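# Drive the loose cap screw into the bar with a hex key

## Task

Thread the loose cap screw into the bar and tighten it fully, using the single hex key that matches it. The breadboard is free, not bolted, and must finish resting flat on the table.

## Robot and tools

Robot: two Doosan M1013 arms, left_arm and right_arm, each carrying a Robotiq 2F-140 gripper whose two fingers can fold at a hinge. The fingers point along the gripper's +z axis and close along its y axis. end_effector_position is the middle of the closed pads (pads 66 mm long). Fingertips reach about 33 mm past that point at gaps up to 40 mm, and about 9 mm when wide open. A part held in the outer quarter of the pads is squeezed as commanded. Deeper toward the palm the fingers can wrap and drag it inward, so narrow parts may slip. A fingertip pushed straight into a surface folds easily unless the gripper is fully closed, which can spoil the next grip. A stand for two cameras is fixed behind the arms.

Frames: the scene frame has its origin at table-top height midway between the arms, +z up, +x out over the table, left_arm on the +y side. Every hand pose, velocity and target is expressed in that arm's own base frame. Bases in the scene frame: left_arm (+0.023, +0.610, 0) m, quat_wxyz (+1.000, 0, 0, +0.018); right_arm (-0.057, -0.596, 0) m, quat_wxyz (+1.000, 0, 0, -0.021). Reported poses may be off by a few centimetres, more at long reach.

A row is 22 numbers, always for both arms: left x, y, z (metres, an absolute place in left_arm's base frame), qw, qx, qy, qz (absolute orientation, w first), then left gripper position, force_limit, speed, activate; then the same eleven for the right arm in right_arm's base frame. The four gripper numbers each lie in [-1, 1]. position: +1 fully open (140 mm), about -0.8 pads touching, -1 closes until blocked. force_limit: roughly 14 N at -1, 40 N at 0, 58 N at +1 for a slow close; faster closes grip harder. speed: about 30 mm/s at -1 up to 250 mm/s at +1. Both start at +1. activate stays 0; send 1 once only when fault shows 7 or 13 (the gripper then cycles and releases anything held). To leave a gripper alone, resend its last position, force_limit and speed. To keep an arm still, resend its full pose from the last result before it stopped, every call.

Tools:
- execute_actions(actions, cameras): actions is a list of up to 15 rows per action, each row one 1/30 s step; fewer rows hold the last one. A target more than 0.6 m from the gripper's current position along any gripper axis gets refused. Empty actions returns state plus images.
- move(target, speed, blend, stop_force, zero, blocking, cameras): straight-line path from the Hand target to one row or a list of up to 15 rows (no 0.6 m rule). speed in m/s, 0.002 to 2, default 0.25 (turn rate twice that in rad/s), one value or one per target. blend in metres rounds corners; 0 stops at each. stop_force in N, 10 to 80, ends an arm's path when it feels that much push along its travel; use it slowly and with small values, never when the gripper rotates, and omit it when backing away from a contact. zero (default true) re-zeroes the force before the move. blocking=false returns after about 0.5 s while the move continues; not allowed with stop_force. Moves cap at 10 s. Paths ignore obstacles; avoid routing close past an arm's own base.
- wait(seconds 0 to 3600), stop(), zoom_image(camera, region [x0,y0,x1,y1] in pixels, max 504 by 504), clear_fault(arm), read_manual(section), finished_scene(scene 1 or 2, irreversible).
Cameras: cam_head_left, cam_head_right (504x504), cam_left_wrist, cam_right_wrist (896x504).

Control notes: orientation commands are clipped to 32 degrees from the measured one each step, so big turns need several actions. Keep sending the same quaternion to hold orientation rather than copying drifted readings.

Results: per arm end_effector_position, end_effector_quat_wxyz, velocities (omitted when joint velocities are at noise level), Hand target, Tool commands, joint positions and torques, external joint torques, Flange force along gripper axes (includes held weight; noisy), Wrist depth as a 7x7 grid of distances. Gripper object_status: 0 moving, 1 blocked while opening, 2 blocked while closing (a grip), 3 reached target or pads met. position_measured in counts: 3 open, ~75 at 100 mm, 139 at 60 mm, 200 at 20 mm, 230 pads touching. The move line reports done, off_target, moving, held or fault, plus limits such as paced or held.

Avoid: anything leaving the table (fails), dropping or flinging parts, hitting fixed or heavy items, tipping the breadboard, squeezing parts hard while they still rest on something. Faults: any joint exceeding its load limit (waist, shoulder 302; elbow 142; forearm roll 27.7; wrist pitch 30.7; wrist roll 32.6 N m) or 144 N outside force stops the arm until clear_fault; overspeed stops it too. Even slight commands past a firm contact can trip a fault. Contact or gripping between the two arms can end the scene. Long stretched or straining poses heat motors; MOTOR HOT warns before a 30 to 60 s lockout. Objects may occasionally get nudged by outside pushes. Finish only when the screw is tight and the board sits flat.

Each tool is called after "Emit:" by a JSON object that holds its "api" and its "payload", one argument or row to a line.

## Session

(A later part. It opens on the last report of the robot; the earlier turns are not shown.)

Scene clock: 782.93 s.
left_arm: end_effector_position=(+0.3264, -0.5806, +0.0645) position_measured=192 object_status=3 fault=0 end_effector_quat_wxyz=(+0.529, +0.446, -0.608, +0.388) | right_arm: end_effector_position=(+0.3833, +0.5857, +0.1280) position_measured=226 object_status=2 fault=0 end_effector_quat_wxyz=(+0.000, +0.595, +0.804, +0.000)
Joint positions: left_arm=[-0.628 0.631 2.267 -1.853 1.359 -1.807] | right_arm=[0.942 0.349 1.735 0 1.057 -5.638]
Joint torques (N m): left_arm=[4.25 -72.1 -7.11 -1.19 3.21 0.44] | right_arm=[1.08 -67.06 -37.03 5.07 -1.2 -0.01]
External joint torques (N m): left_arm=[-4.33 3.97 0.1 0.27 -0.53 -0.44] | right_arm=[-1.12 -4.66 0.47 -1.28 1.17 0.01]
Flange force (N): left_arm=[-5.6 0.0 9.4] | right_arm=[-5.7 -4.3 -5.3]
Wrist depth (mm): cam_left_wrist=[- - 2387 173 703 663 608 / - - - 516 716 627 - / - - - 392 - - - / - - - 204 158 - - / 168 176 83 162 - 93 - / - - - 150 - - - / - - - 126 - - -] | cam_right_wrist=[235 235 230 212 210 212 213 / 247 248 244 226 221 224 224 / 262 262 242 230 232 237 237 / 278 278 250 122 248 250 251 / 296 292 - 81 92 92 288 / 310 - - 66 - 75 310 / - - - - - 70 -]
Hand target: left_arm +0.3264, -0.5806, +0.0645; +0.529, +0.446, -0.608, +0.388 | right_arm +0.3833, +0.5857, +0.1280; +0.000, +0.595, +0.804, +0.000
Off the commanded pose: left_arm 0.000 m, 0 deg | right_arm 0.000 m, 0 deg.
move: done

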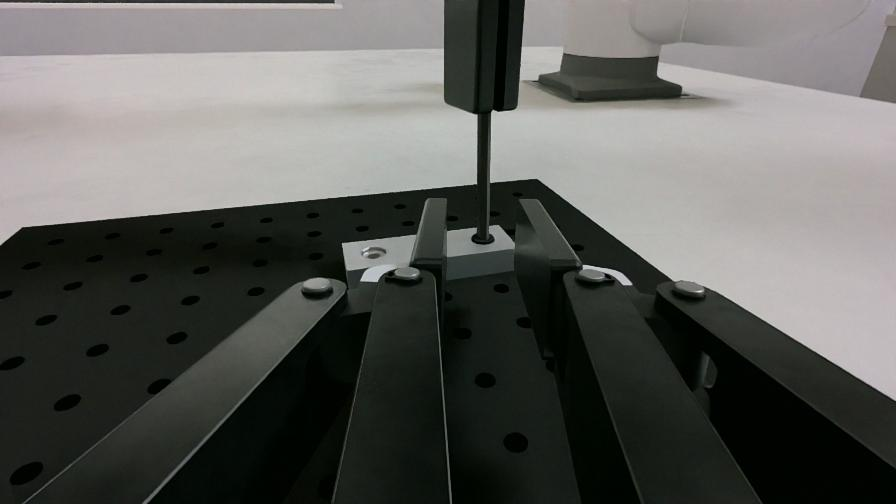

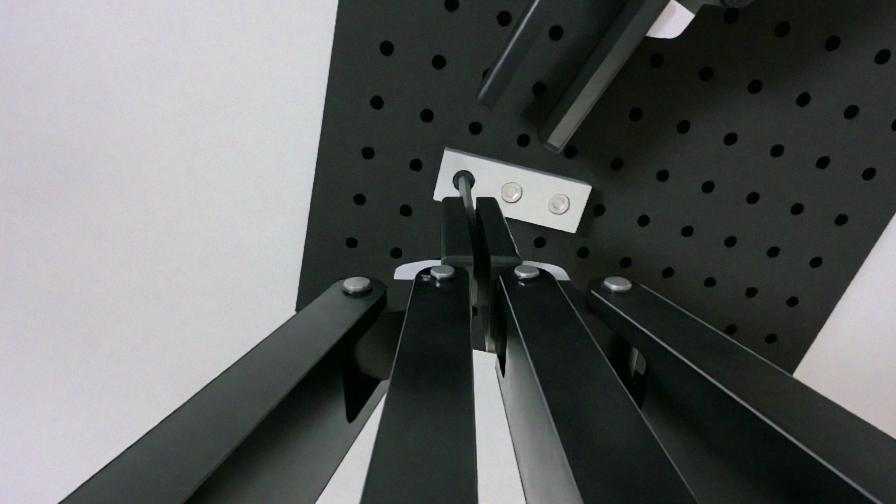

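Emit:
{"api": "move", "payload": {
  "target": [
    [0.3264,-0.5806,0.0645,-0.529,-0.446,0.608,-0.388,-0.5,-1,0,0,0.3747,0.5891,0.12775,0,-0.9890,-0.1478,0,-1,0.5,-1,0],
    [0.3264,-0.5806,0.0645,-0.529,-0.446,0.608,-0.388,-0.5,-1,0,0,0.3781,0.5977,0.1275,0,-0.8039,0.5948,0,-1,0.5,-1,0]
  ],
  "speed": 0.5,
  "blend": [0.03,0],
  "cameras": ["cam_left_wrist","cam_right_wrist"]
}}

Emit:
{"api": "zoom_image", "payload": {
  "camera": "cam_left_wrist",
  "region": [440, 180, 540, 280]
}}

Emit:
{"api": "zoom_image", "payload": {
  "camera": "cam_left_wrist",
  "region": [440, 0, 600, 160]
}}

Scene clock: 794.70 s.
left_arm: end_effector_position=(+0.3264, -0.5806, +0.0645) position_measured=192 object_status=3 fault=0 end_effector_quat_wxyz=(+0.529, +0.446, -0.608, +0.388) | right_arm: end_effector_position=(+0.3781, +0.5977, +0.1275) position_measured=226 object_status=2 fault=0 end_effector_quat_wxyz=(+0.000, +0.804, -0.595, +0.000)
Joint positions: left_arm=[-0.628 0.631 2.267 -1.853 1.359 -1.807] | right_arm=[0.958 0.36 1.72 0 1.061 -2.48]
Joint torques (N m): left_arm=[4.34 -72.15 -6.99 -1.19 3.18 0.41] | right_arm=[3.27 -69.73 -38.3 5.76 -1.12 0.02]
External joint torques (N m): left_arm=[-4.51 4.03 -0.03 0.27 -0.5 -0.42] | right_arm=[-3.5 -3.79 1.51 -2.02 1.15 -0.02]
Flange force (N): left_arm=[-5.8 -0.1 9.8] | right_arm=[9.0 2.9 -3.6]
Wrist depth (mm): cam_left_wrist=[- 1999 - 168 689 654 - / - 732 - 526 693 632 - / 423 - - 398 - 399 372 / - - - 204 157 280 302 / 168 177 83 169 - 93 - / - - - 151 - - - / - - - 127 - - -] | cam_right_wrist=[212 212 212 212 212 237 237 / 224 223 223 224 224 248 249 / 236 237 235 225 236 262 261 / 249 249 248 122 249 278 277 / 264 260 - 81 92 92 294 / 308 - - 66 - 75 308 / - - - - - 70 -]
Hand target: left_arm +0.3264, -0.5806, +0.0645; +0.529, +0.446, -0.608, +0.388 | right_arm +0.3781, +0.5977, +0.1275; +0.000, +0.804, -0.595, +0.000
Off the commanded pose: left_arm 0.000 m, 0 deg | right_arm 0.000 m, 0 deg.
move: done

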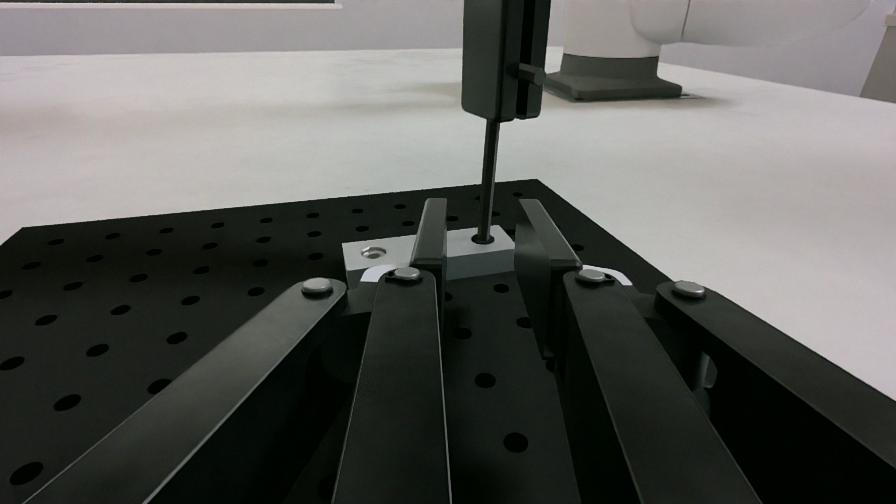

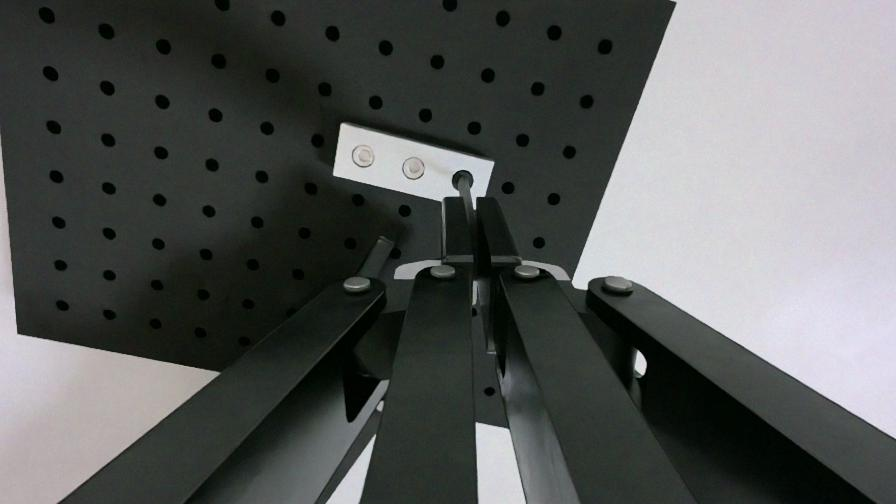

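Scaled by 5.040 from the camera's image (finer frame: 1280x720).

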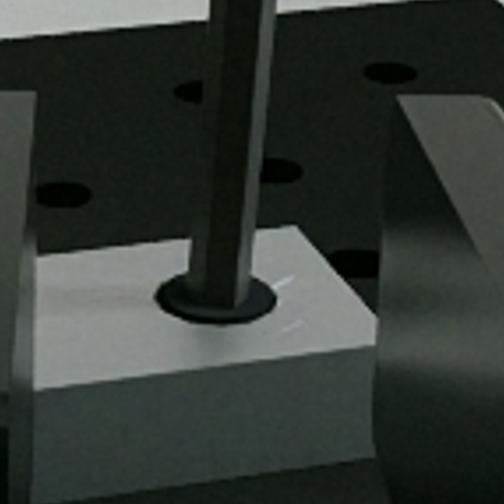

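Scaled by 3.150 from the camera's image (finer frame: 1280x720).

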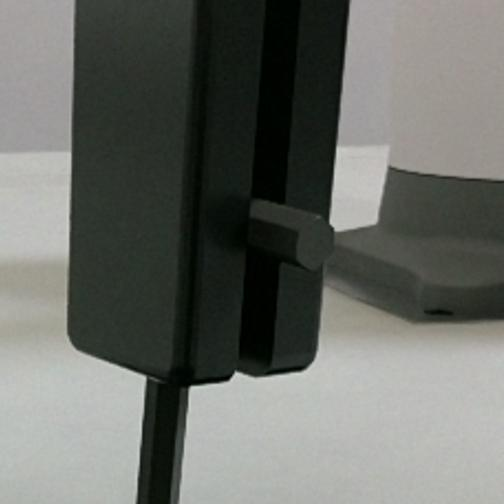

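Emit:
{"api": "move", "payload": {
  "target": [
    [0.3264,-0.5806,0.0645,-0.529,-0.446,0.608,-0.388,-0.5,-1,0,0,0.3867,0.5943,0.12725,0,-0.1478,0.9890,0,-1,0.5,-1,0],
    [0.3264,-0.5806,0.0645,-0.529,-0.446,0.608,-0.388,-0.5,-1,0,0,0.3833,0.5857,0.1270,0,0.5948,0.8039,0,-1,0.5,-1,0]
  ],
  "speed": 0.5,
  "blend": [0.03,0],
  "cameras": ["cam_left_wrist","cam_right_wrist"]
}}

Emit:
{"api": "zoom_image", "payload": {
  "camera": "cam_left_wrist",
  "region": [440, 180, 540, 280]
}}

Emit:
{"api": "zoom_image", "payload": {
  "camera": "cam_right_wrist",
  "region": [420, 120, 520, 220]
}}

Scene clock: 803.37 s.
left_arm: end_effector_position=(+0.3264, -0.5806, +0.0645) position_measured=192 object_status=3 fault=0 end_effector_quat_wxyz=(+0.529, +0.446, -0.608, +0.388) | right_arm: end_effector_position=(+0.3833, +0.5856, +0.1270) position_measured=226 object_status=2 fault=0 end_effector_quat_wxyz=(+0.000, +0.595, +0.804, +0.000)
Joint positions: left_arm=[-0.628 0.631 2.267 -1.853 1.359 -1.807] | right_arm=[0.942 0.35 1.736 0 1.056 0.645]
Joint torques (N m): left_arm=[4.14 -72.28 -7.15 -1.19 3.23 0.43] | right_arm=[-3.72 -67.04 -35.87 2.14 -0.25 0.02]
External joint torques (N m): left_arm=[-4.16 4.15 0.19 0.27 -0.55 -0.43] | right_arm=[3.61 -5.01 -1 1.68 0.2 -0.02]
Flange force (N): left_arm=[-6.0 0.0 9.1] | right_arm=[0.9 -6.9 -5.3]
Wrist depth (mm): cam_left_wrist=[- - 2410 171 697 656 601 / 641 630 - 188 - - - / - 386 - 391 372 392 392 / - 227 215 204 158 - 302 / 168 177 83 169 - 92 - / - - - 151 - - - / - - - 126 - - -] | cam_right_wrist=[234 235 231 211 207 212 211 / 247 246 242 219 219 223 223 / 260 261 241 229 232 235 235 / 275 276 253 121 246 249 249 / 293 290 - 81 92 92 287 / - - - 65 - 75 304 / - - - - - 70 -]
Hand target: left_arm +0.3264, -0.5806, +0.0645; +0.529, +0.446, -0.608, +0.388 | right_arm +0.3833, +0.5857, +0.1270; +0.000, +0.595, +0.804, +0.000
Off the commanded pose: left_arm 0.000 m, 0 deg | right_arm 0.000 m, 0 deg.
move: done

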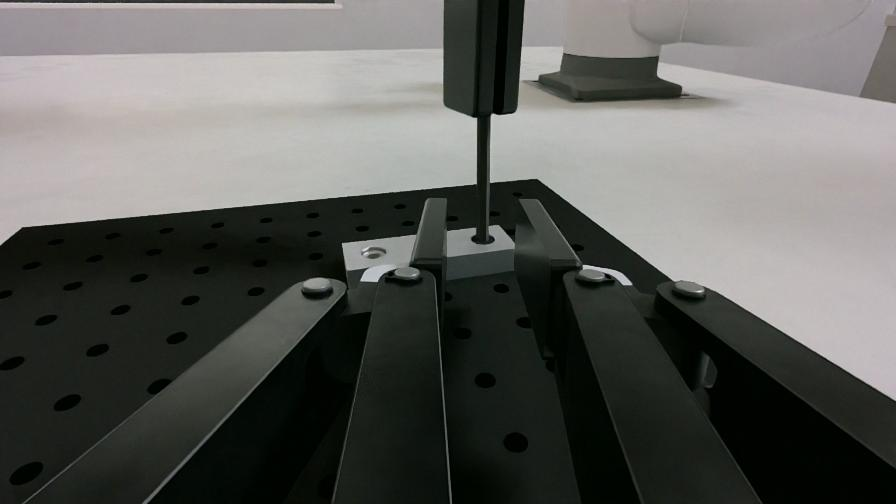

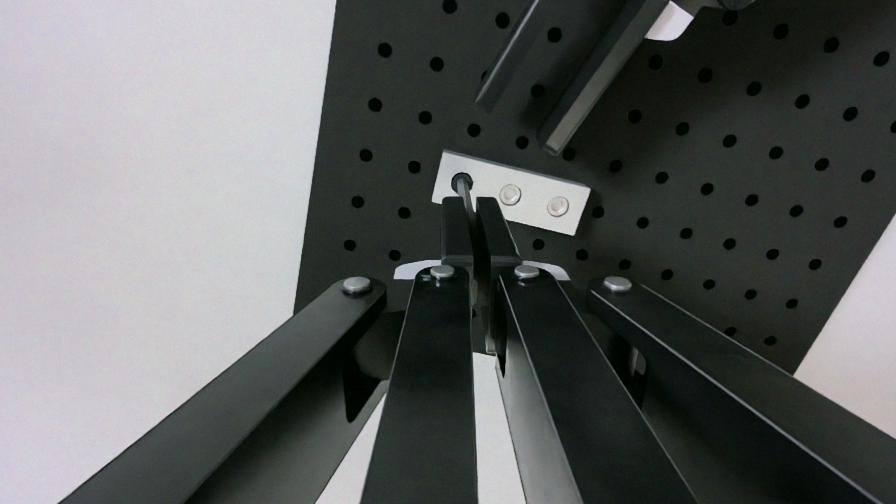

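Scaled by 5.040 from the camera's image (finer frame: 1280x720).

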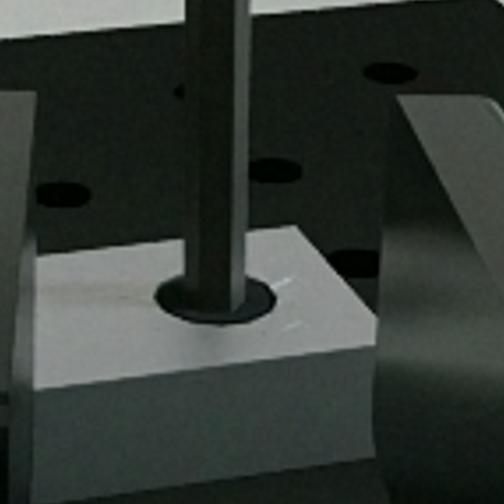

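Scaled by 5.040 from the camera's image (finer frame: 1280x720).

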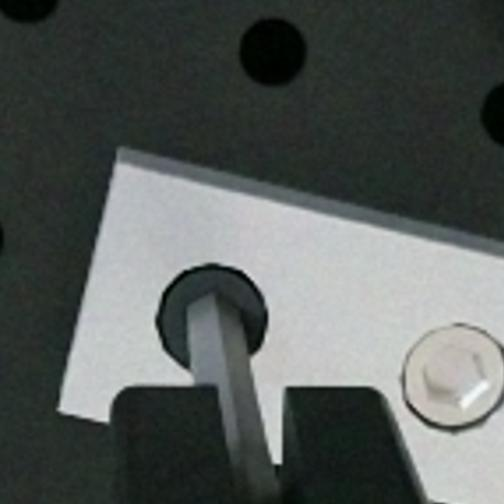

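Emit:
{"api": "move", "payload": {
  "target": [
    [0.3264,-0.5806,0.0645,-0.529,-0.446,0.608,-0.388,-0.5,-1,0,0,0.3781,0.5865,0.1269,0,0.9171,0.3987,0,-1,0.5,-1,0]
  ],
  "speed": 0.3,
  "cameras": ["cam_left_wrist","cam_right_wrist"]
}}

Emit:
{"api": "zoom_image", "payload": {
  "camera": "cam_left_wrist",
  "region": [440, 180, 540, 280]
}}

Emit:
{"api": "zoom_image", "payload": {
  "camera": "cam_left_wrist",
  "region": [440, 0, 600, 160]
}}

Scene clock: 809.73 s.
left_arm: end_effector_position=(+0.3264, -0.5806, +0.0645) position_measured=192 object_status=3 fault=0 end_effector_quat_wxyz=(+0.529, +0.446, -0.608, +0.388) | right_arm: end_effector_position=(+0.3781, +0.5865, +0.1269) position_measured=226 object_status=2 fault=0 end_effector_quat_wxyz=(+0.000, +0.917, +0.399, +0.000)
Joint positions: left_arm=[-0.628 0.631 2.267 -1.853 1.359 -1.807] | right_arm=[0.949 0.347 1.74 0 1.054 1.699]
Joint torques (N m): left_arm=[4.47 -72.09 -7.06 -1.21 3.23 0.41] | right_arm=[-2.56 -67.64 -36 2.76 -0.1 -0.02]
External joint torques (N m): left_arm=[-4.53 3.97 0.15 0.3 -0.55 -0.41] | right_arm=[2.49 -5.28 -0.96 1.02 0.06 0.02]
Flange force (N): left_arm=[-5.6 0.2 9.7] | right_arm=[-5.9 -2.6 -5.2]
Wrist depth (mm): cam_left_wrist=[- - 2204 171 699 653 663 / - - 767 189 693 704 557 / 395 - - 204 438 - 430 / 225 - - 204 157 - - / 169 176 83 169 - 93 212 / - - - 151 - - - / - - - 127 - - -] | cam_right_wrist=[233 212 207 209 211 212 213 / 245 223 222 220 220 223 245 / 259 258 235 229 235 238 263 / 278 274 269 122 247 277 279 / 291 288 - 81 92 92 297 / 305 - - 66 - 75 310 / - - - - - 70 -]
Hand target: left_arm +0.3264, -0.5806, +0.0645; +0.529, +0.446, -0.608, +0.388 | right_arm +0.3781, +0.5865, +0.1269; +0.000, +0.917, +0.399, +0.000
Off the commanded pose: left_arm 0.000 m, 0 deg | right_arm 0.000 m, 0 deg.
move: done

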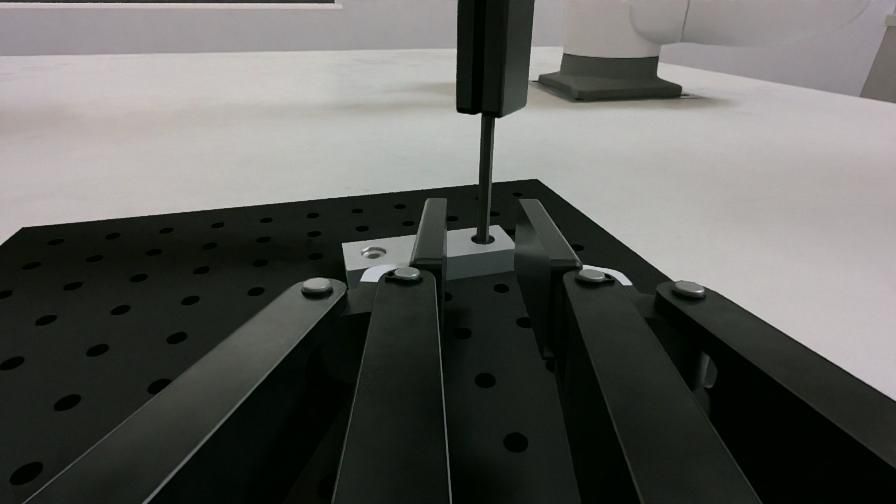

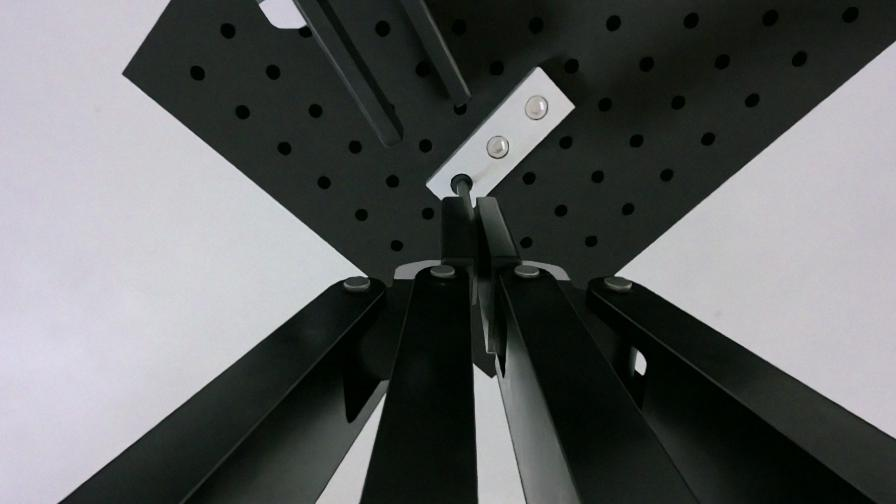

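Scaled by 5.040 from the camera's image (finer frame: 1280x720).

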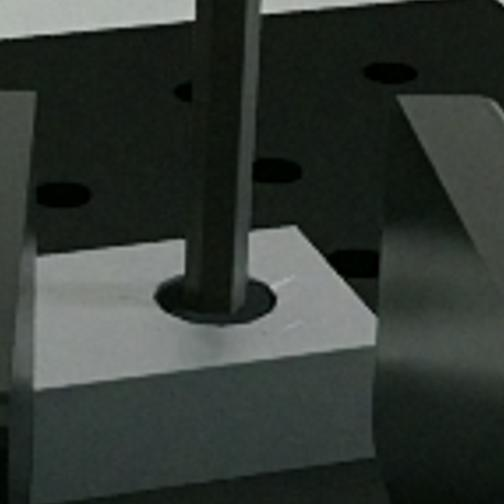

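Scaled by 3.150 from the camera's image (finer frame: 1280x720).

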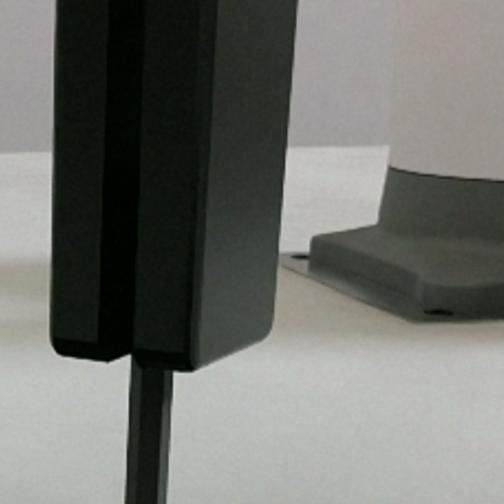

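Emit:
{"api": "move", "payload": {
  "target": [
    [0.3264,-0.5806,0.0645,-0.529,-0.446,0.608,-0.388,-0.5,-1,0,0,0.3747,0.5891,0.1268,0,0.9890,0.1478,0,-1,0.5,-1,0],
    [0.3264,-0.5806,0.0645,-0.529,-0.446,0.608,-0.388,-0.5,-1,0,0,0.3781,0.5977,0.1266,0,0.8039,-0.5948,0,-1,0.5,-1,0]
  ],
  "speed": 0.5,
  "blend": [0.03,0],
  "cameras": ["cam_left_wrist","cam_right_wrist"]
}}

Emit:
{"api": "zoom_image", "payload": {
  "camera": "cam_left_wrist",
  "region": [440, 180, 540, 280]
}}

Emit:
{"api": "zoom_image", "payload": {
  "camera": "cam_left_wrist",
  "region": [440, 0, 600, 160]
}}

Scene clock: 819.10 s.
left_arm: end_effector_position=(+0.3264, -0.5806, +0.0645) position_measured=192 object_status=3 fault=0 end_effector_quat_wxyz=(+0.529, +0.446, -0.608, +0.388) | right_arm: end_effector_position=(+0.3781, +0.5977, +0.1266) position_measured=226 object_status=2 fault=0 end_effector_quat_wxyz=(+0.000, +0.804, -0.595, +0.000)
Joint positions: left_arm=[-0.628 0.631 2.267 -1.853 1.359 -1.807] | right_arm=[0.958 0.361 1.721 0 1.06 3.803]
Joint torques (N m): left_arm=[4.34 -72.18 -7.23 -1.18 3.22 0.47] | right_arm=[2.91 -69.94 -38.08 5.8 -1.07 -0.07]
External joint torques (N m): left_arm=[-3.9 3.93 0.15 0.26 -0.55 -0.47] | right_arm=[-3.11 -3.59 1.13 -2.05 1.09 0.07]
Flange force (N): left_arm=[-5.6 -0.2 8.6] | right_arm=[7.8 2.5 -3.7]
Wrist depth (mm): cam_left_wrist=[2046 - - 170 686 666 638 / 623 624 645 - - 653 2833 / 388 389 428 203 - 428 - / - 226 - 204 157 - 280 / 177 176 83 170 - 93 219 / - - - 150 - - - / - - - 126 - - -] | cam_right_wrist=[211 211 212 211 212 236 236 / 223 222 223 221 223 247 247 / 234 235 234 223 235 261 261 / 248 248 248 122 249 275 276 / 263 261 - 81 92 92 293 / 304 - - 66 - 75 69 / - - - - - 70 -]
Hand target: left_arm +0.3264, -0.5806, +0.0645; +0.529, +0.446, -0.608, +0.388 | right_arm +0.3781, +0.5977, +0.1266; +0.000, +0.804, -0.595, +0.000
Off the commanded pose: left_arm 0.000 m, 0 deg | right_arm 0.000 m, 0 deg.
move: done

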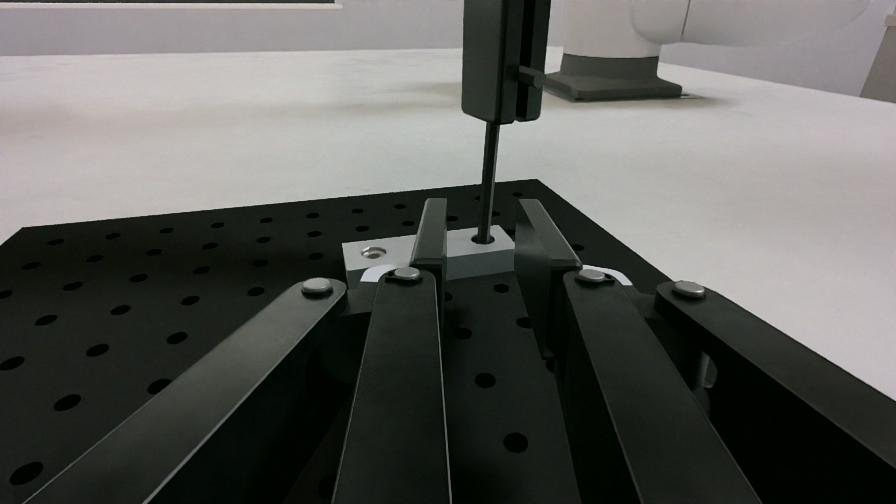

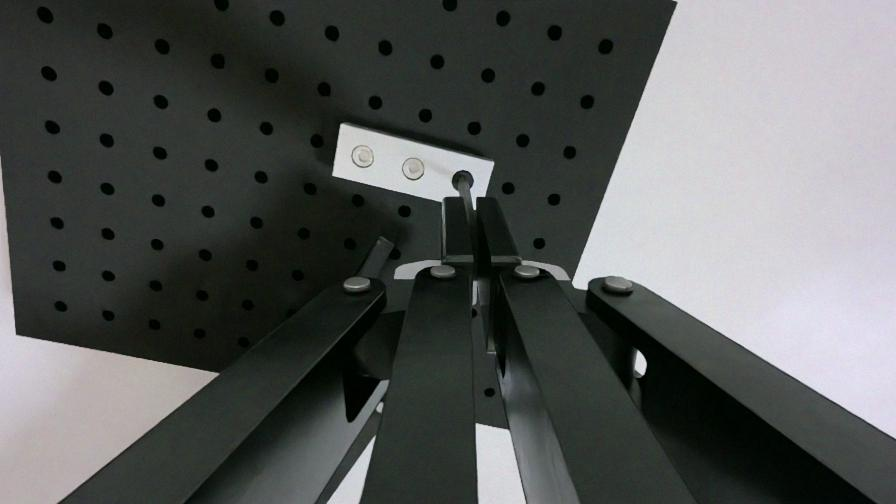

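Scaled by 5.040 from the camera's image (finer frame: 1280x720).

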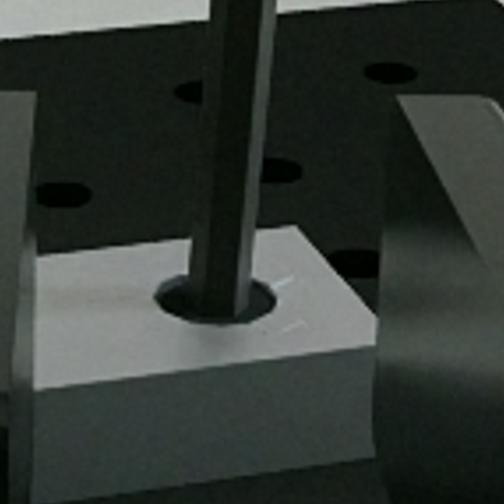

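Scaled by 3.150 from the camera's image (finer frame: 1280x720).

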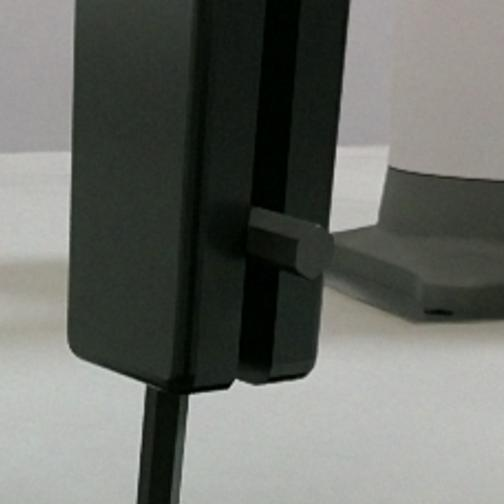

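Emit:
{"api": "move", "payload": {
  "target": [0.3264,-0.5806,0.0645,-0.529,-0.446,0.608,-0.388,-0.5,-1,0,0,0.3846,0.5970,0.12643,0,0.3987,-0.9171,0,-1,0.5,-1,0],
  "speed": 0.4,
  "cameras": ["cam_left_wrist"]
}}

Emit:
{"api": "zoom_image", "payload": {
  "camera": "cam_left_wrist",
  "region": [440, 180, 540, 280]
}}

Emit:
{"api": "zoom_image", "payload": {
  "camera": "cam_left_wrist",
  "region": [440, 0, 600, 160]
}}

Scene clock: 826.33 s.
left_arm: end_effector_position=(+0.3264, -0.5806, +0.0645) position_measured=192 object_status=3 fault=0 end_effector_quat_wxyz=(+0.529, +0.446, -0.608, +0.388) | right_arm: end_effector_position=(+0.3847, +0.5969, +0.1264) position_measured=226 object_status=2 fault=0 end_effector_quat_wxyz=(+0.000, -0.399, +0.917, +0.000)
Joint positions: left_arm=[-0.628 0.631 2.267 -1.853 1.359 -1.807] | right_arm=[0.95 0.365 1.715 0 1.061 4.842]
Joint torques (N m): left_arm=[4.21 -71.9 -7.1 -1.19 3.2 0.42] | right_arm=[1.3 -68.88 -37.2 5.27 -1.09 0.1]
External joint torques (N m): left_arm=[-3.88 3.68 0.07 0.28 -0.52 -0.42] | right_arm=[-1.3 -5.85 0.17 -1.46 1.13 -0.1]
Flange force (N): left_arm=[-5.2 -0.2 8.5] | right_arm=[7.6 -3.4 -6.4]
Wrist depth (mm): cam_left_wrist=[- 1778 - 158 693 671 610 / - 632 - - 651 598 648 / - 433 385 - 421 - - / - - - 204 157 263 - / 176 177 83 162 - 93 - / - - - 150 - - - / - - - 126 - - -] | cam_right_wrist=[236 235 214 211 232 235 234 / 248 244 222 222 226 246 245 / 261 241 235 230 234 257 259 / 276 249 246 122 245 250 274 / 286 261 - 81 92 92 291 / 308 - - 66 - 75 304 / - - - - - 70 -]
Hand target: left_arm +0.3264, -0.5806, +0.0645; +0.529, +0.446, -0.608, +0.388 | right_arm +0.3846, +0.5970, +0.1264; +0.000, -0.399, +0.917, +0.000
Off the commanded pose: left_arm 0.000 m, 0 deg | right_arm 0.000 m, 0 deg.
move: done

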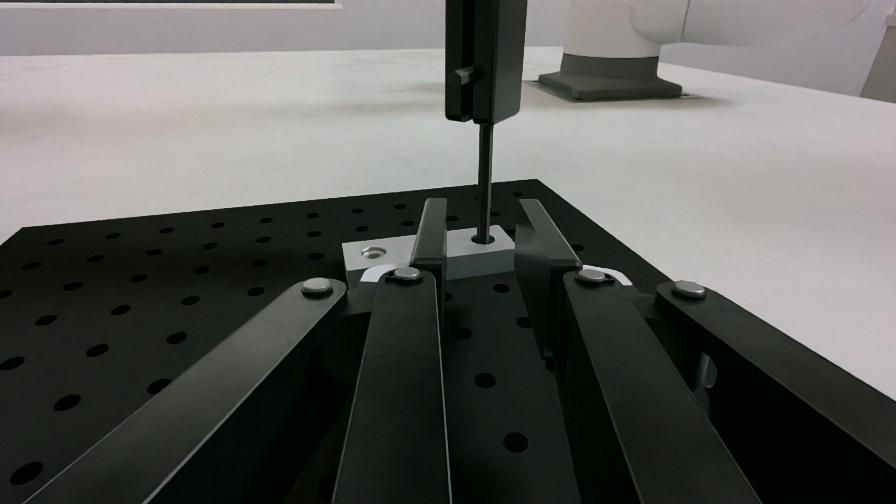

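Scaled by 5.040 from the camera's image (finer frame: 1280x720).

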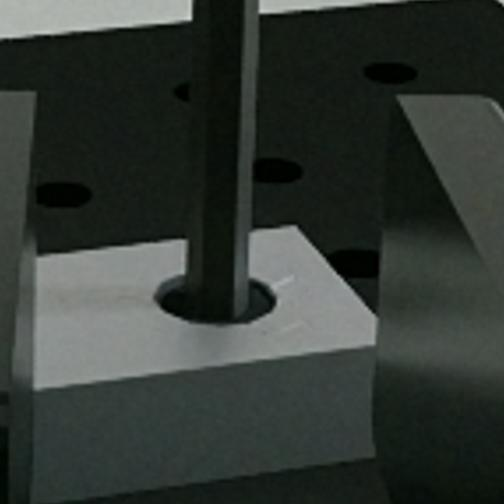

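Scaled by 3.150 from the camera's image (finer frame: 1280x720).

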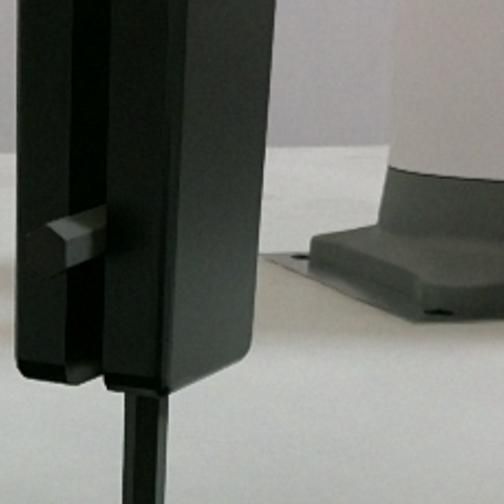

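Emit:
{"api": "move", "payload": {
  "target": [
    [0.3264,-0.5806,0.0645,-0.529,-0.446,0.608,-0.388,-0.5,-1,0,0,0.3846,0.5970,0.135,0,0.3987,-0.9171,0,-1,0.5,-1,0],
    [0.3264,-0.5806,0.0645,-0.529,-0.446,0.608,-0.388,-0.5,-1,0,0,0.3781,0.5977,0.135,0,0.8039,-0.5948,0,-1,0.5,-1,0],
    [0.3264,-0.5806,0.0645,-0.529,-0.446,0.608,-0.388,-0.5,-1,0,0,0.3747,0.5891,0.135,0,0.9890,0.1478,0,-1,0.5,-1,0],
    [0.3264,-0.5806,0.0645,-0.529,-0.446,0.608,-0.388,-0.5,-1,0,0,0.3833,0.5857,0.135,0,0.5948,0.8039,0,-1,0.5,-1,0],
    [0.3264,-0.5806,0.0645,-0.529,-0.446,0.608,-0.388,-0.5,-1,0,0,0.3870,0.5938,0.135,0,-0.1045,0.9945,0,-1,0.5,-1,0],
    [0.3264,-0.5806,0.0645,-0.529,-0.446,0.608,-0.388,-0.5,-1,0,0,0.3872,0.5909,0.135,0,0.1132,0.9936,0,-1,0.5,-1,0]
  ],
  "speed": [0.06,1,1,1,1,1],
  "blend": [0.003,0.1,0.1,0.1,0,0]
}}

Emit:
{"api": "move", "payload": {
  "target": [
    [0.3264,-0.5806,0.0645,-0.529,-0.446,0.608,-0.388,-0.5,-1,0,0,0.3872,0.5909,0.131,0,0.1132,0.9936,0,-1,0.5,-1,0],
    [0.3264,-0.5806,0.0645,-0.529,-0.446,0.608,-0.388,-0.5,-1,0,0,0.3872,0.5909,0.1264,0,0.1132,0.9936,0,-1,0.5,-1,0]
  ],
  "speed": [0.03,0.015],
  "stop_force": 10,
  "cameras": ["cam_left_wrist","cam_right_wrist"]
}}

Emit:
{"api": "zoom_image", "payload": {
  "camera": "cam_left_wrist",
  "region": [440, 180, 540, 280]
}}

Emit:
{"api": "zoom_image", "payload": {
  "camera": "cam_left_wrist",
  "region": [400, 0, 560, 160]
}}

Scene clock: 841.23 s.
left_arm: end_effector_position=(+0.3264, -0.5806, +0.0645) position_measured=192 object_status=3 fault=0 end_effector_quat_wxyz=(+0.529, +0.446, -0.608, +0.388) | right_arm: end_effector_position=(+0.3872, +0.5908, +0.1351) position_measured=226 object_status=2 fault=0 end_effector_quat_wxyz=(+0.000, +0.113, +0.994, +0.000)
Joint positions: left_arm=[-0.628 0.631 2.267 -1.853 1.359 -1.807] | right_arm=[0.942 0.353 1.715 0 1.073 -0.402]
Joint torques (N m): left_arm=[4.32 -72.02 -7.12 -1.18 3.22 0.42] | right_arm=[-1.19 -68.01 -36.98 4.2 -0.65 0.06]
External joint torques (N m): left_arm=[-4.32 3.86 0.11 0.27 -0.54 -0.42] | right_arm=[0.98 -5.69 -0.37 -0.33 0.66 -0.06]
Flange force (N): left_arm=[-5.4 0.1 9.4] | right_arm=[3.6 -6.0 -5.9]
Wrist depth (mm): cam_left_wrist=[1696 1983 2772 162 680 653 598 / 682 646 656 187 649 - - / - 421 385 294 - 393 386 / - - - 205 157 - - / 169 176 83 168 - 93 - / - - - - - - - / - - - 127 - - -] | cam_right_wrist=[241 241 238 222 218 219 240 / 255 251 232 230 232 225 178 / 269 268 243 238 244 244 187 / 283 286 258 121 211 207 200 / 303 298 - 81 92 86 205 / 317 - - 66 - 75 320 / - - - - - 70 -]
Hand target: left_arm +0.3264, -0.5806, +0.0645; +0.529, +0.446, -0.608, +0.388 | right_arm +0.3872, +0.5909, +0.1350; +0.000, +0.113, +0.994, +0.000
Off the commanded pose: left_arm 0.000 m, 0 deg | right_arm 0.000 m, 0 deg.
move: done

Scene clock: 842.30 s.
left_arm: end_effector_position=(+0.3264, -0.5806, +0.0645) position_measured=192 object_status=3 fault=0 end_effector_quat_wxyz=(+0.529, +0.446, -0.608, +0.388) | right_arm: end_effector_position=(+0.3872, +0.5909, +0.1264) position_measured=226 object_status=2 fault=0 end_effector_quat_wxyz=(+0.000, +0.113, +0.994, +0.000)
Joint positions: left_arm=[-0.628 0.631 2.267 -1.853 1.359 -1.807] | right_arm=[0.942 0.36 1.723 0 1.059 -0.402]
Joint torques (N m): left_arm=[4.5 -72.01 -7.21 -1.18 3.18 0.45] | right_arm=[0.97 -67.74 -36.34 4.66 -0.63 -0.08]
External joint torques (N m): left_arm=[-4.45 3.82 0.06 0.25 -0.5 -0.45] | right_arm=[-0.93 -6.22 -0.66 -0.82 0.64 0.08]
Flange force (N): left_arm=[-5.3 0.1 9.6] | right_arm=[1.3 -7.1 -6.6]
Wrist depth (mm): cam_left_wrist=[- - 2167 165 712 675 - / - 643 641 176 708 - - / 392 422 414 - 362 389 - / - - - 203 157 324 - / 175 176 83 169 - 93 - / - - - 150 - - - / - - - 127 - - -] | cam_right_wrist=[235 235 232 213 210 210 233 / 247 245 223 222 223 219 173 / 264 261 236 232 233 182 180 / 277 275 248 122 197 200 192 / 296 290 - 81 92 86 198 / 308 - - 66 - 75 303 / - - - - - 70 -]
Hand target: left_arm +0.3264, -0.5806, +0.0645; +0.529, +0.446, -0.608, +0.388 | right_arm +0.3872, +0.5909, +0.1264; +0.000, +0.113, +0.994, +0.000
Off the commanded pose: left_arm 0.000 m, 0 deg | right_arm 0.000 m, 0 deg.
move: done

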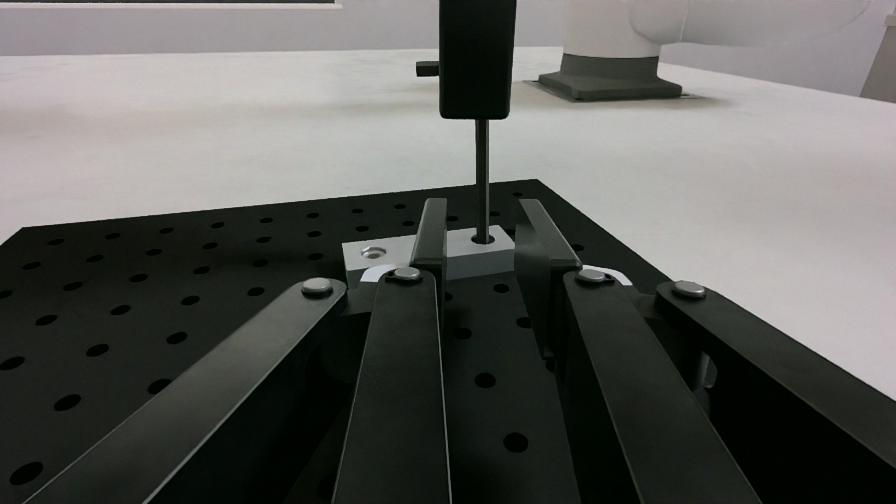

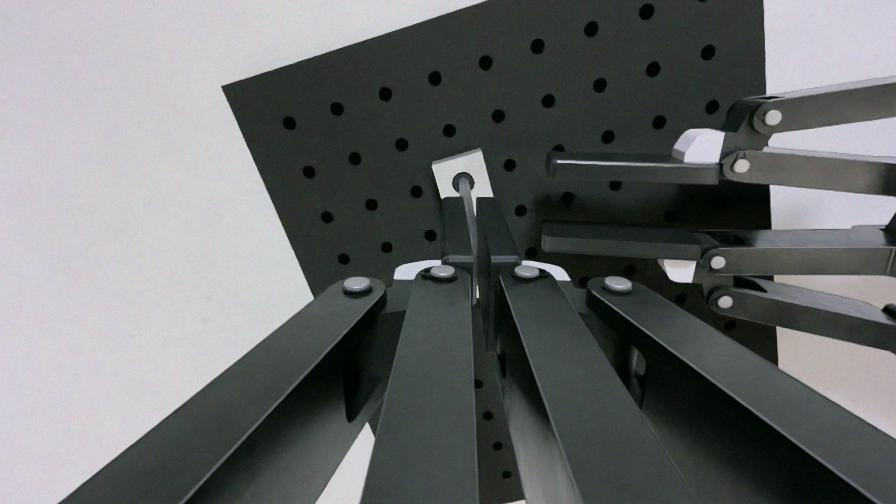

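Scaled by 5.040 from the camera's image (finer frame: 1280x720).

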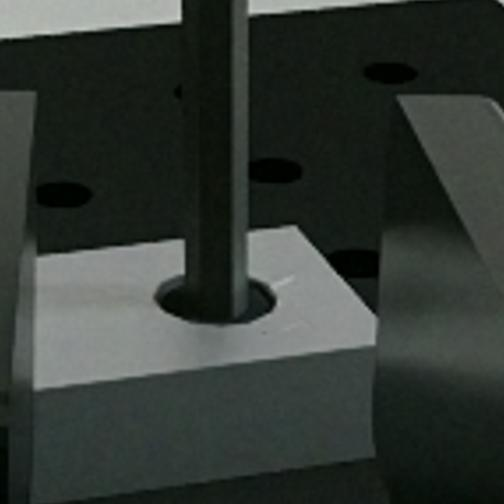

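Scaled by 3.150 from the camera's image (finer frame: 1280x720).

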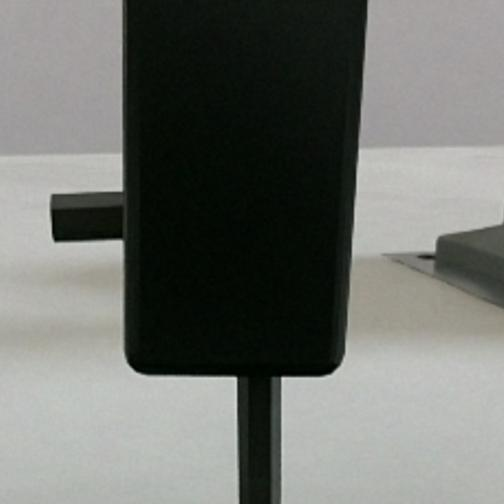

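Emit:
{"api": "move", "payload": {
  "target": [
    [0.3264,-0.5806,0.0645,-0.529,-0.446,0.608,-0.388,-0.5,-1,0,0,0.3872,0.5909,0.1264,0,0.1132,0.9936,0,-0.98,1,-1,0],
    [0.3264,-0.5806,0.0645,-0.529,-0.446,0.608,-0.388,-0.5,-1,0,0,0.3833,0.5857,0.1263,0,0.5948,0.8039,0,-0.98,1,-1,0]
  ],
  "speed": 0.3
}}

Emit:
{"api": "move", "payload": {
  "target": [
    [0.3264,-0.5806,0.0645,-0.529,-0.446,0.608,-0.388,-0.5,-1,0,0,0.3781,0.5865,0.1262,0,0.9171,0.3987,0,-0.98,1,-1,0]
  ],
  "speed": 0.3,
  "cameras": ["cam_left_wrist"]
}}

Emit:
{"api": "zoom_image", "payload": {
  "camera": "cam_left_wrist",
  "region": [440, 180, 540, 280]
}}

Emit:
{"api": "zoom_image", "payload": {
  "camera": "cam_left_wrist",
  "region": [400, 0, 560, 160]
}}

Scene clock: 850.73 s.
left_arm: end_effector_position=(+0.3264, -0.5806, +0.0645) position_measured=192 object_status=3 fault=0 end_effector_quat_wxyz=(+0.529, +0.446, -0.608, +0.388) | right_arm: end_effector_position=(+0.3834, +0.5857, +0.1263) position_measured=226 object_status=2 fault=0 end_effector_quat_wxyz=(+0.000, +0.595, +0.804, +0.000)
Joint positions: left_arm=[-0.628 0.631 2.267 -1.853 1.359 -1.807] | right_arm=[0.942 0.351 1.736 0 1.054 0.645]
Joint torques (N m): left_arm=[4.27 -72.12 -7.06 -1.18 3.19 0.43] | right_arm=[-2.15 -67.62 -35.66 3.27 -0.13 0.06]
External joint torques (N m): left_arm=[-4.39 4 0.08 0.26 -0.51 -0.43] | right_arm=[2.02 -5.31 -1.32 0.55 0.09 -0.06]
Flange force (N): left_arm=[-5.7 0.0 9.6] | right_arm=[-0.8 -5.4 -5.6]
Wrist depth (mm): cam_left_wrist=[- 2185 2410 172 697 659 590 / 637 648 646 514 724 - - / 389 421 434 291 - - 394 / 228 - 214 203 157 281 280 / 176 176 83 169 - 93 - / - - - 151 - - - / - - - 126 - - -] | cam_right_wrist=[233 233 227 210 206 210 211 / 245 246 241 222 219 222 223 / 259 260 254 230 232 235 235 / 275 274 252 121 247 249 248 / 294 290 - 81 92 92 273 / 308 - - 66 - 75 299 / - - - - - 70 -]
Hand target: left_arm +0.3264, -0.5806, +0.0645; +0.529, +0.446, -0.608, +0.388 | right_arm +0.3833, +0.5857, +0.1263; +0.000, +0.595, +0.804, +0.000
Off the commanded pose: left_arm 0.000 m, 0 deg | right_arm 0.000 m, 0 deg.
move: done

Scene clock: 852.87 s.
left_arm: end_effector_position=(+0.3264, -0.5806, +0.0645) position_measured=192 object_status=3 fault=0 end_effector_quat_wxyz=(+0.529, +0.446, -0.608, +0.388) | right_arm: end_effector_position=(+0.3781, +0.5865, +0.1262) position_measured=226 object_status=2 fault=0 end_effector_quat_wxyz=(+0.000, +0.917, +0.399, +0.000)
Joint positions: left_arm=[-0.628 0.631 2.267 -1.853 1.359 -1.807] | right_arm=[0.949 0.348 1.741 0 1.053 1.699]
Joint torques (N m): left_arm=[4.38 -72.19 -7.08 -1.18 3.22 0.46] | right_arm=[-3.59 -67.03 -35.57 2.42 -0.1 0.04]
External joint torques (N m): left_arm=[-4.39 4.03 0.03 0.25 -0.54 -0.46] | right_arm=[3.32 -4.89 -1.22 1.34 0.04 -0.04]
Flange force (N): left_arm=[-5.7 -0.1 9.6] | right_arm=[-5.0 -3.9 -5.1]
Wrist depth (mm): cam_left_wrist=[1842 - - 168 686 666 3305 / 643 500 - 177 682 - 633 / 389 388 - 294 - 432 401 / - 237 - 204 157 - - / 176 176 83 169 - 93 - / - - - 150 - - - / - - - 126 - - -] | cam_right_wrist=[233 209 205 209 211 211 212 / 245 224 221 220 219 223 245 / 258 258 228 225 235 238 263 / 274 273 271 122 246 277 277 / 289 287 - 81 92 92 294 / 305 - - 66 - 75 310 / - - - - - 70 -]
Hand target: left_arm +0.3264, -0.5806, +0.0645; +0.529, +0.446, -0.608, +0.388 | right_arm +0.3781, +0.5865, +0.1262; +0.000, +0.917, +0.399, +0.000
Off the commanded pose: left_arm 0.000 m, 0 deg | right_arm 0.000 m, 0 deg.
move: done

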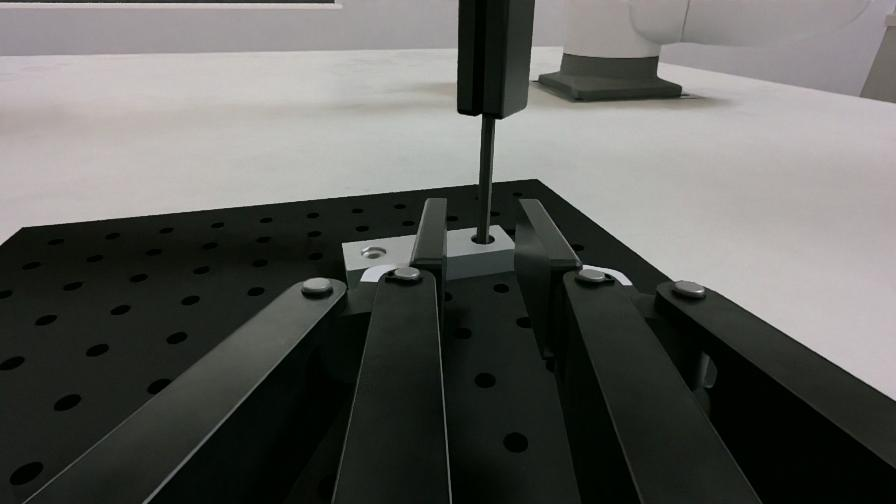

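Scaled by 5.040 from the camera's image (finer frame: 1280x720).

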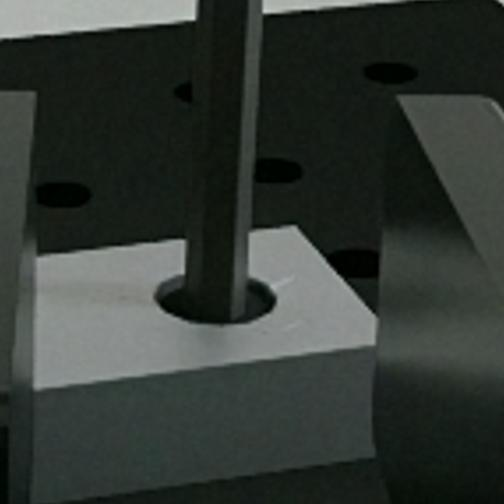

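Scaled by 3.150 from the camera's image (finer frame: 1280x720).

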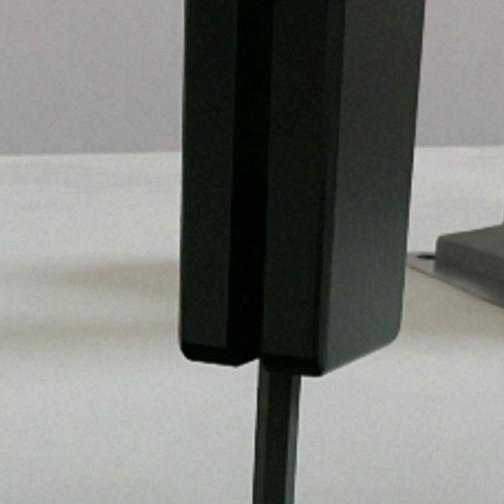

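Emit:
{"api": "move", "payload": {
  "target": [
    [0.3264,-0.5806,0.0645,-0.529,-0.446,0.608,-0.388,-0.5,-1,0,0,0.3750,0.5920,0.1260,0,0.9936,-0.1132,0,-0.98,1,-1,0]
  ],
  "speed": 0.3
}}

Emit:
{"api": "move", "payload": {
  "target": [
    [0.3264,-0.5806,0.0645,-0.529,-0.446,0.608,-0.388,-0.5,-1,0,0,0.3781,0.5977,0.1259,0,0.8039,-0.5948,0,-0.98,1,-1,0]
  ],
  "speed": 0.3,
  "cameras": ["cam_left_wrist"]
}}

Emit:
{"api": "zoom_image", "payload": {
  "camera": "cam_left_wrist",
  "region": [440, 180, 540, 280]
}}

Emit:
{"api": "zoom_image", "payload": {
  "camera": "cam_left_wrist",
  "region": [440, 0, 600, 160]
}}

Scene clock: 861.27 s.
left_arm: end_effector_position=(+0.3264, -0.5806, +0.0645) position_measured=192 object_status=3 fault=0 end_effector_quat_wxyz=(+0.529, +0.446, -0.608, +0.388) | right_arm: end_effector_position=(+0.3750, +0.5920, +0.1260) position_measured=226 object_status=2 fault=0 end_effector_quat_wxyz=(+0.000, +0.994, -0.113, +0.000)
Joint positions: left_arm=[-0.628 0.631 2.267 -1.853 1.359 -1.807] | right_arm=[0.957 0.352 1.735 0 1.055 2.755]
Joint torques (N m): left_arm=[4.37 -72.16 -7.01 -1.2 3.19 0.44] | right_arm=[-1.68 -67.56 -35.7 3.36 -0.11 -0.01]
External joint torques (N m): left_arm=[-4.4 4.03 0.01 0.29 -0.51 -0.44] | right_arm=[1.66 -5.3 -1.13 0.38 0.08 0.01]
Flange force (N): left_arm=[-5.8 -0.1 9.6] | right_arm=[-3.9 4.0 -5.4]
Wrist depth (mm): cam_left_wrist=[1790 1868 1983 165 695 659 627 / - 648 623 176 579 737 - / - 416 385 200 427 - 368 / - 212 226 204 157 262 281 / 168 176 83 169 - 93 229 / - - - 151 - - - / - - - 127 - - -] | cam_right_wrist=[209 210 211 209 212 235 237 / 169 176 219 217 222 247 249 / 197 236 230 229 235 260 261 / 183 190 247 122 246 277 278 / 290 287 - 81 92 92 295 / 303 - - 66 - 75 308 / - - - - - 70 -]
Hand target: left_arm +0.3264, -0.5806, +0.0645; +0.529, +0.446, -0.608, +0.388 | right_arm +0.3750, +0.5920, +0.1260; +0.000, +0.994, -0.113, +0.000
Off the commanded pose: left_arm 0.000 m, 0 deg | right_arm 0.000 m, 0 deg.
move: done

Scene clock: 863.40 s.
left_arm: end_effector_position=(+0.3264, -0.5806, +0.0645) position_measured=192 object_status=3 fault=0 end_effector_quat_wxyz=(+0.529, +0.446, -0.608, +0.388) | right_arm: end_effector_position=(+0.3781, +0.5977, +0.1259) position_measured=226 object_status=2 fault=0 end_effector_quat_wxyz=(+0.000, +0.804, -0.595, +0.000)
Joint positions: left_arm=[-0.628 0.631 2.267 -1.853 1.359 -1.807] | right_arm=[0.958 0.361 1.722 0 1.058 3.803]
Joint torques (N m): left_arm=[4.12 -72.29 -7.06 -1.22 3.2 0.47] | right_arm=[3.36 -69.7 -38.31 6.14 -1.12 0.04]
External joint torques (N m): left_arm=[-4.21 4.15 0.04 0.29 -0.52 -0.47] | right_arm=[-3.32 -4.71 1.27 -2.37 1.15 -0.04]
Flange force (N): left_arm=[-6.0 -0.3 9.3] | right_arm=[9.4 3.6 -4.6]
Wrist depth (mm): cam_left_wrist=[- - - 172 680 656 646 / 646 - 675 - 578 645 587 / - - - 393 392 386 391 / - - - 203 158 - - / 184 177 83 169 - 93 - / - - - 150 - - - / - - - 126 - - -] | cam_right_wrist=[212 211 210 211 211 234 235 / 221 222 222 222 222 247 245 / 233 234 233 223 234 260 262 / 247 247 248 121 249 275 274 / 261 260 - 81 92 92 293 / 306 - - 65 - 75 306 / - - - - - 70 -]
Hand target: left_arm +0.3264, -0.5806, +0.0645; +0.529, +0.446, -0.608, +0.388 | right_arm +0.3781, +0.5977, +0.1259; +0.000, +0.804, -0.595, +0.000
Off the commanded pose: left_arm 0.000 m, 0 deg | right_arm 0.000 m, 0 deg.
move: done

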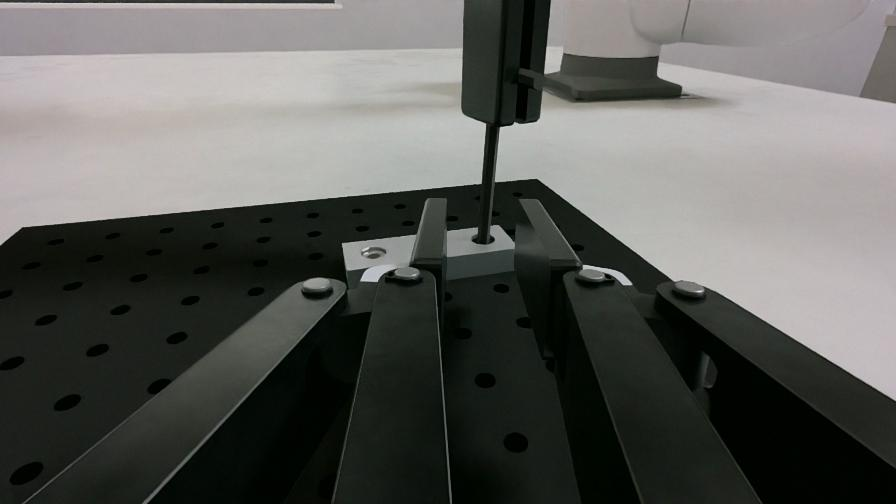

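Scaled by 5.040 from the camera's image (finer frame: 1280x720).

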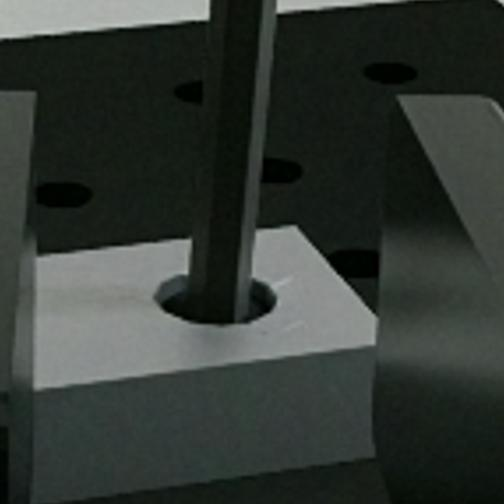

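Scaled by 3.150 from the camera's image (finer frame: 1280x720).

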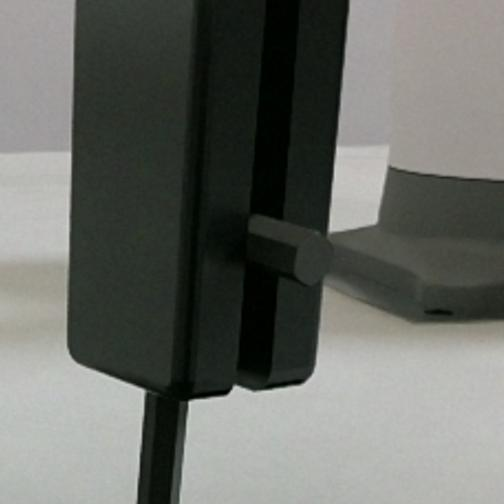

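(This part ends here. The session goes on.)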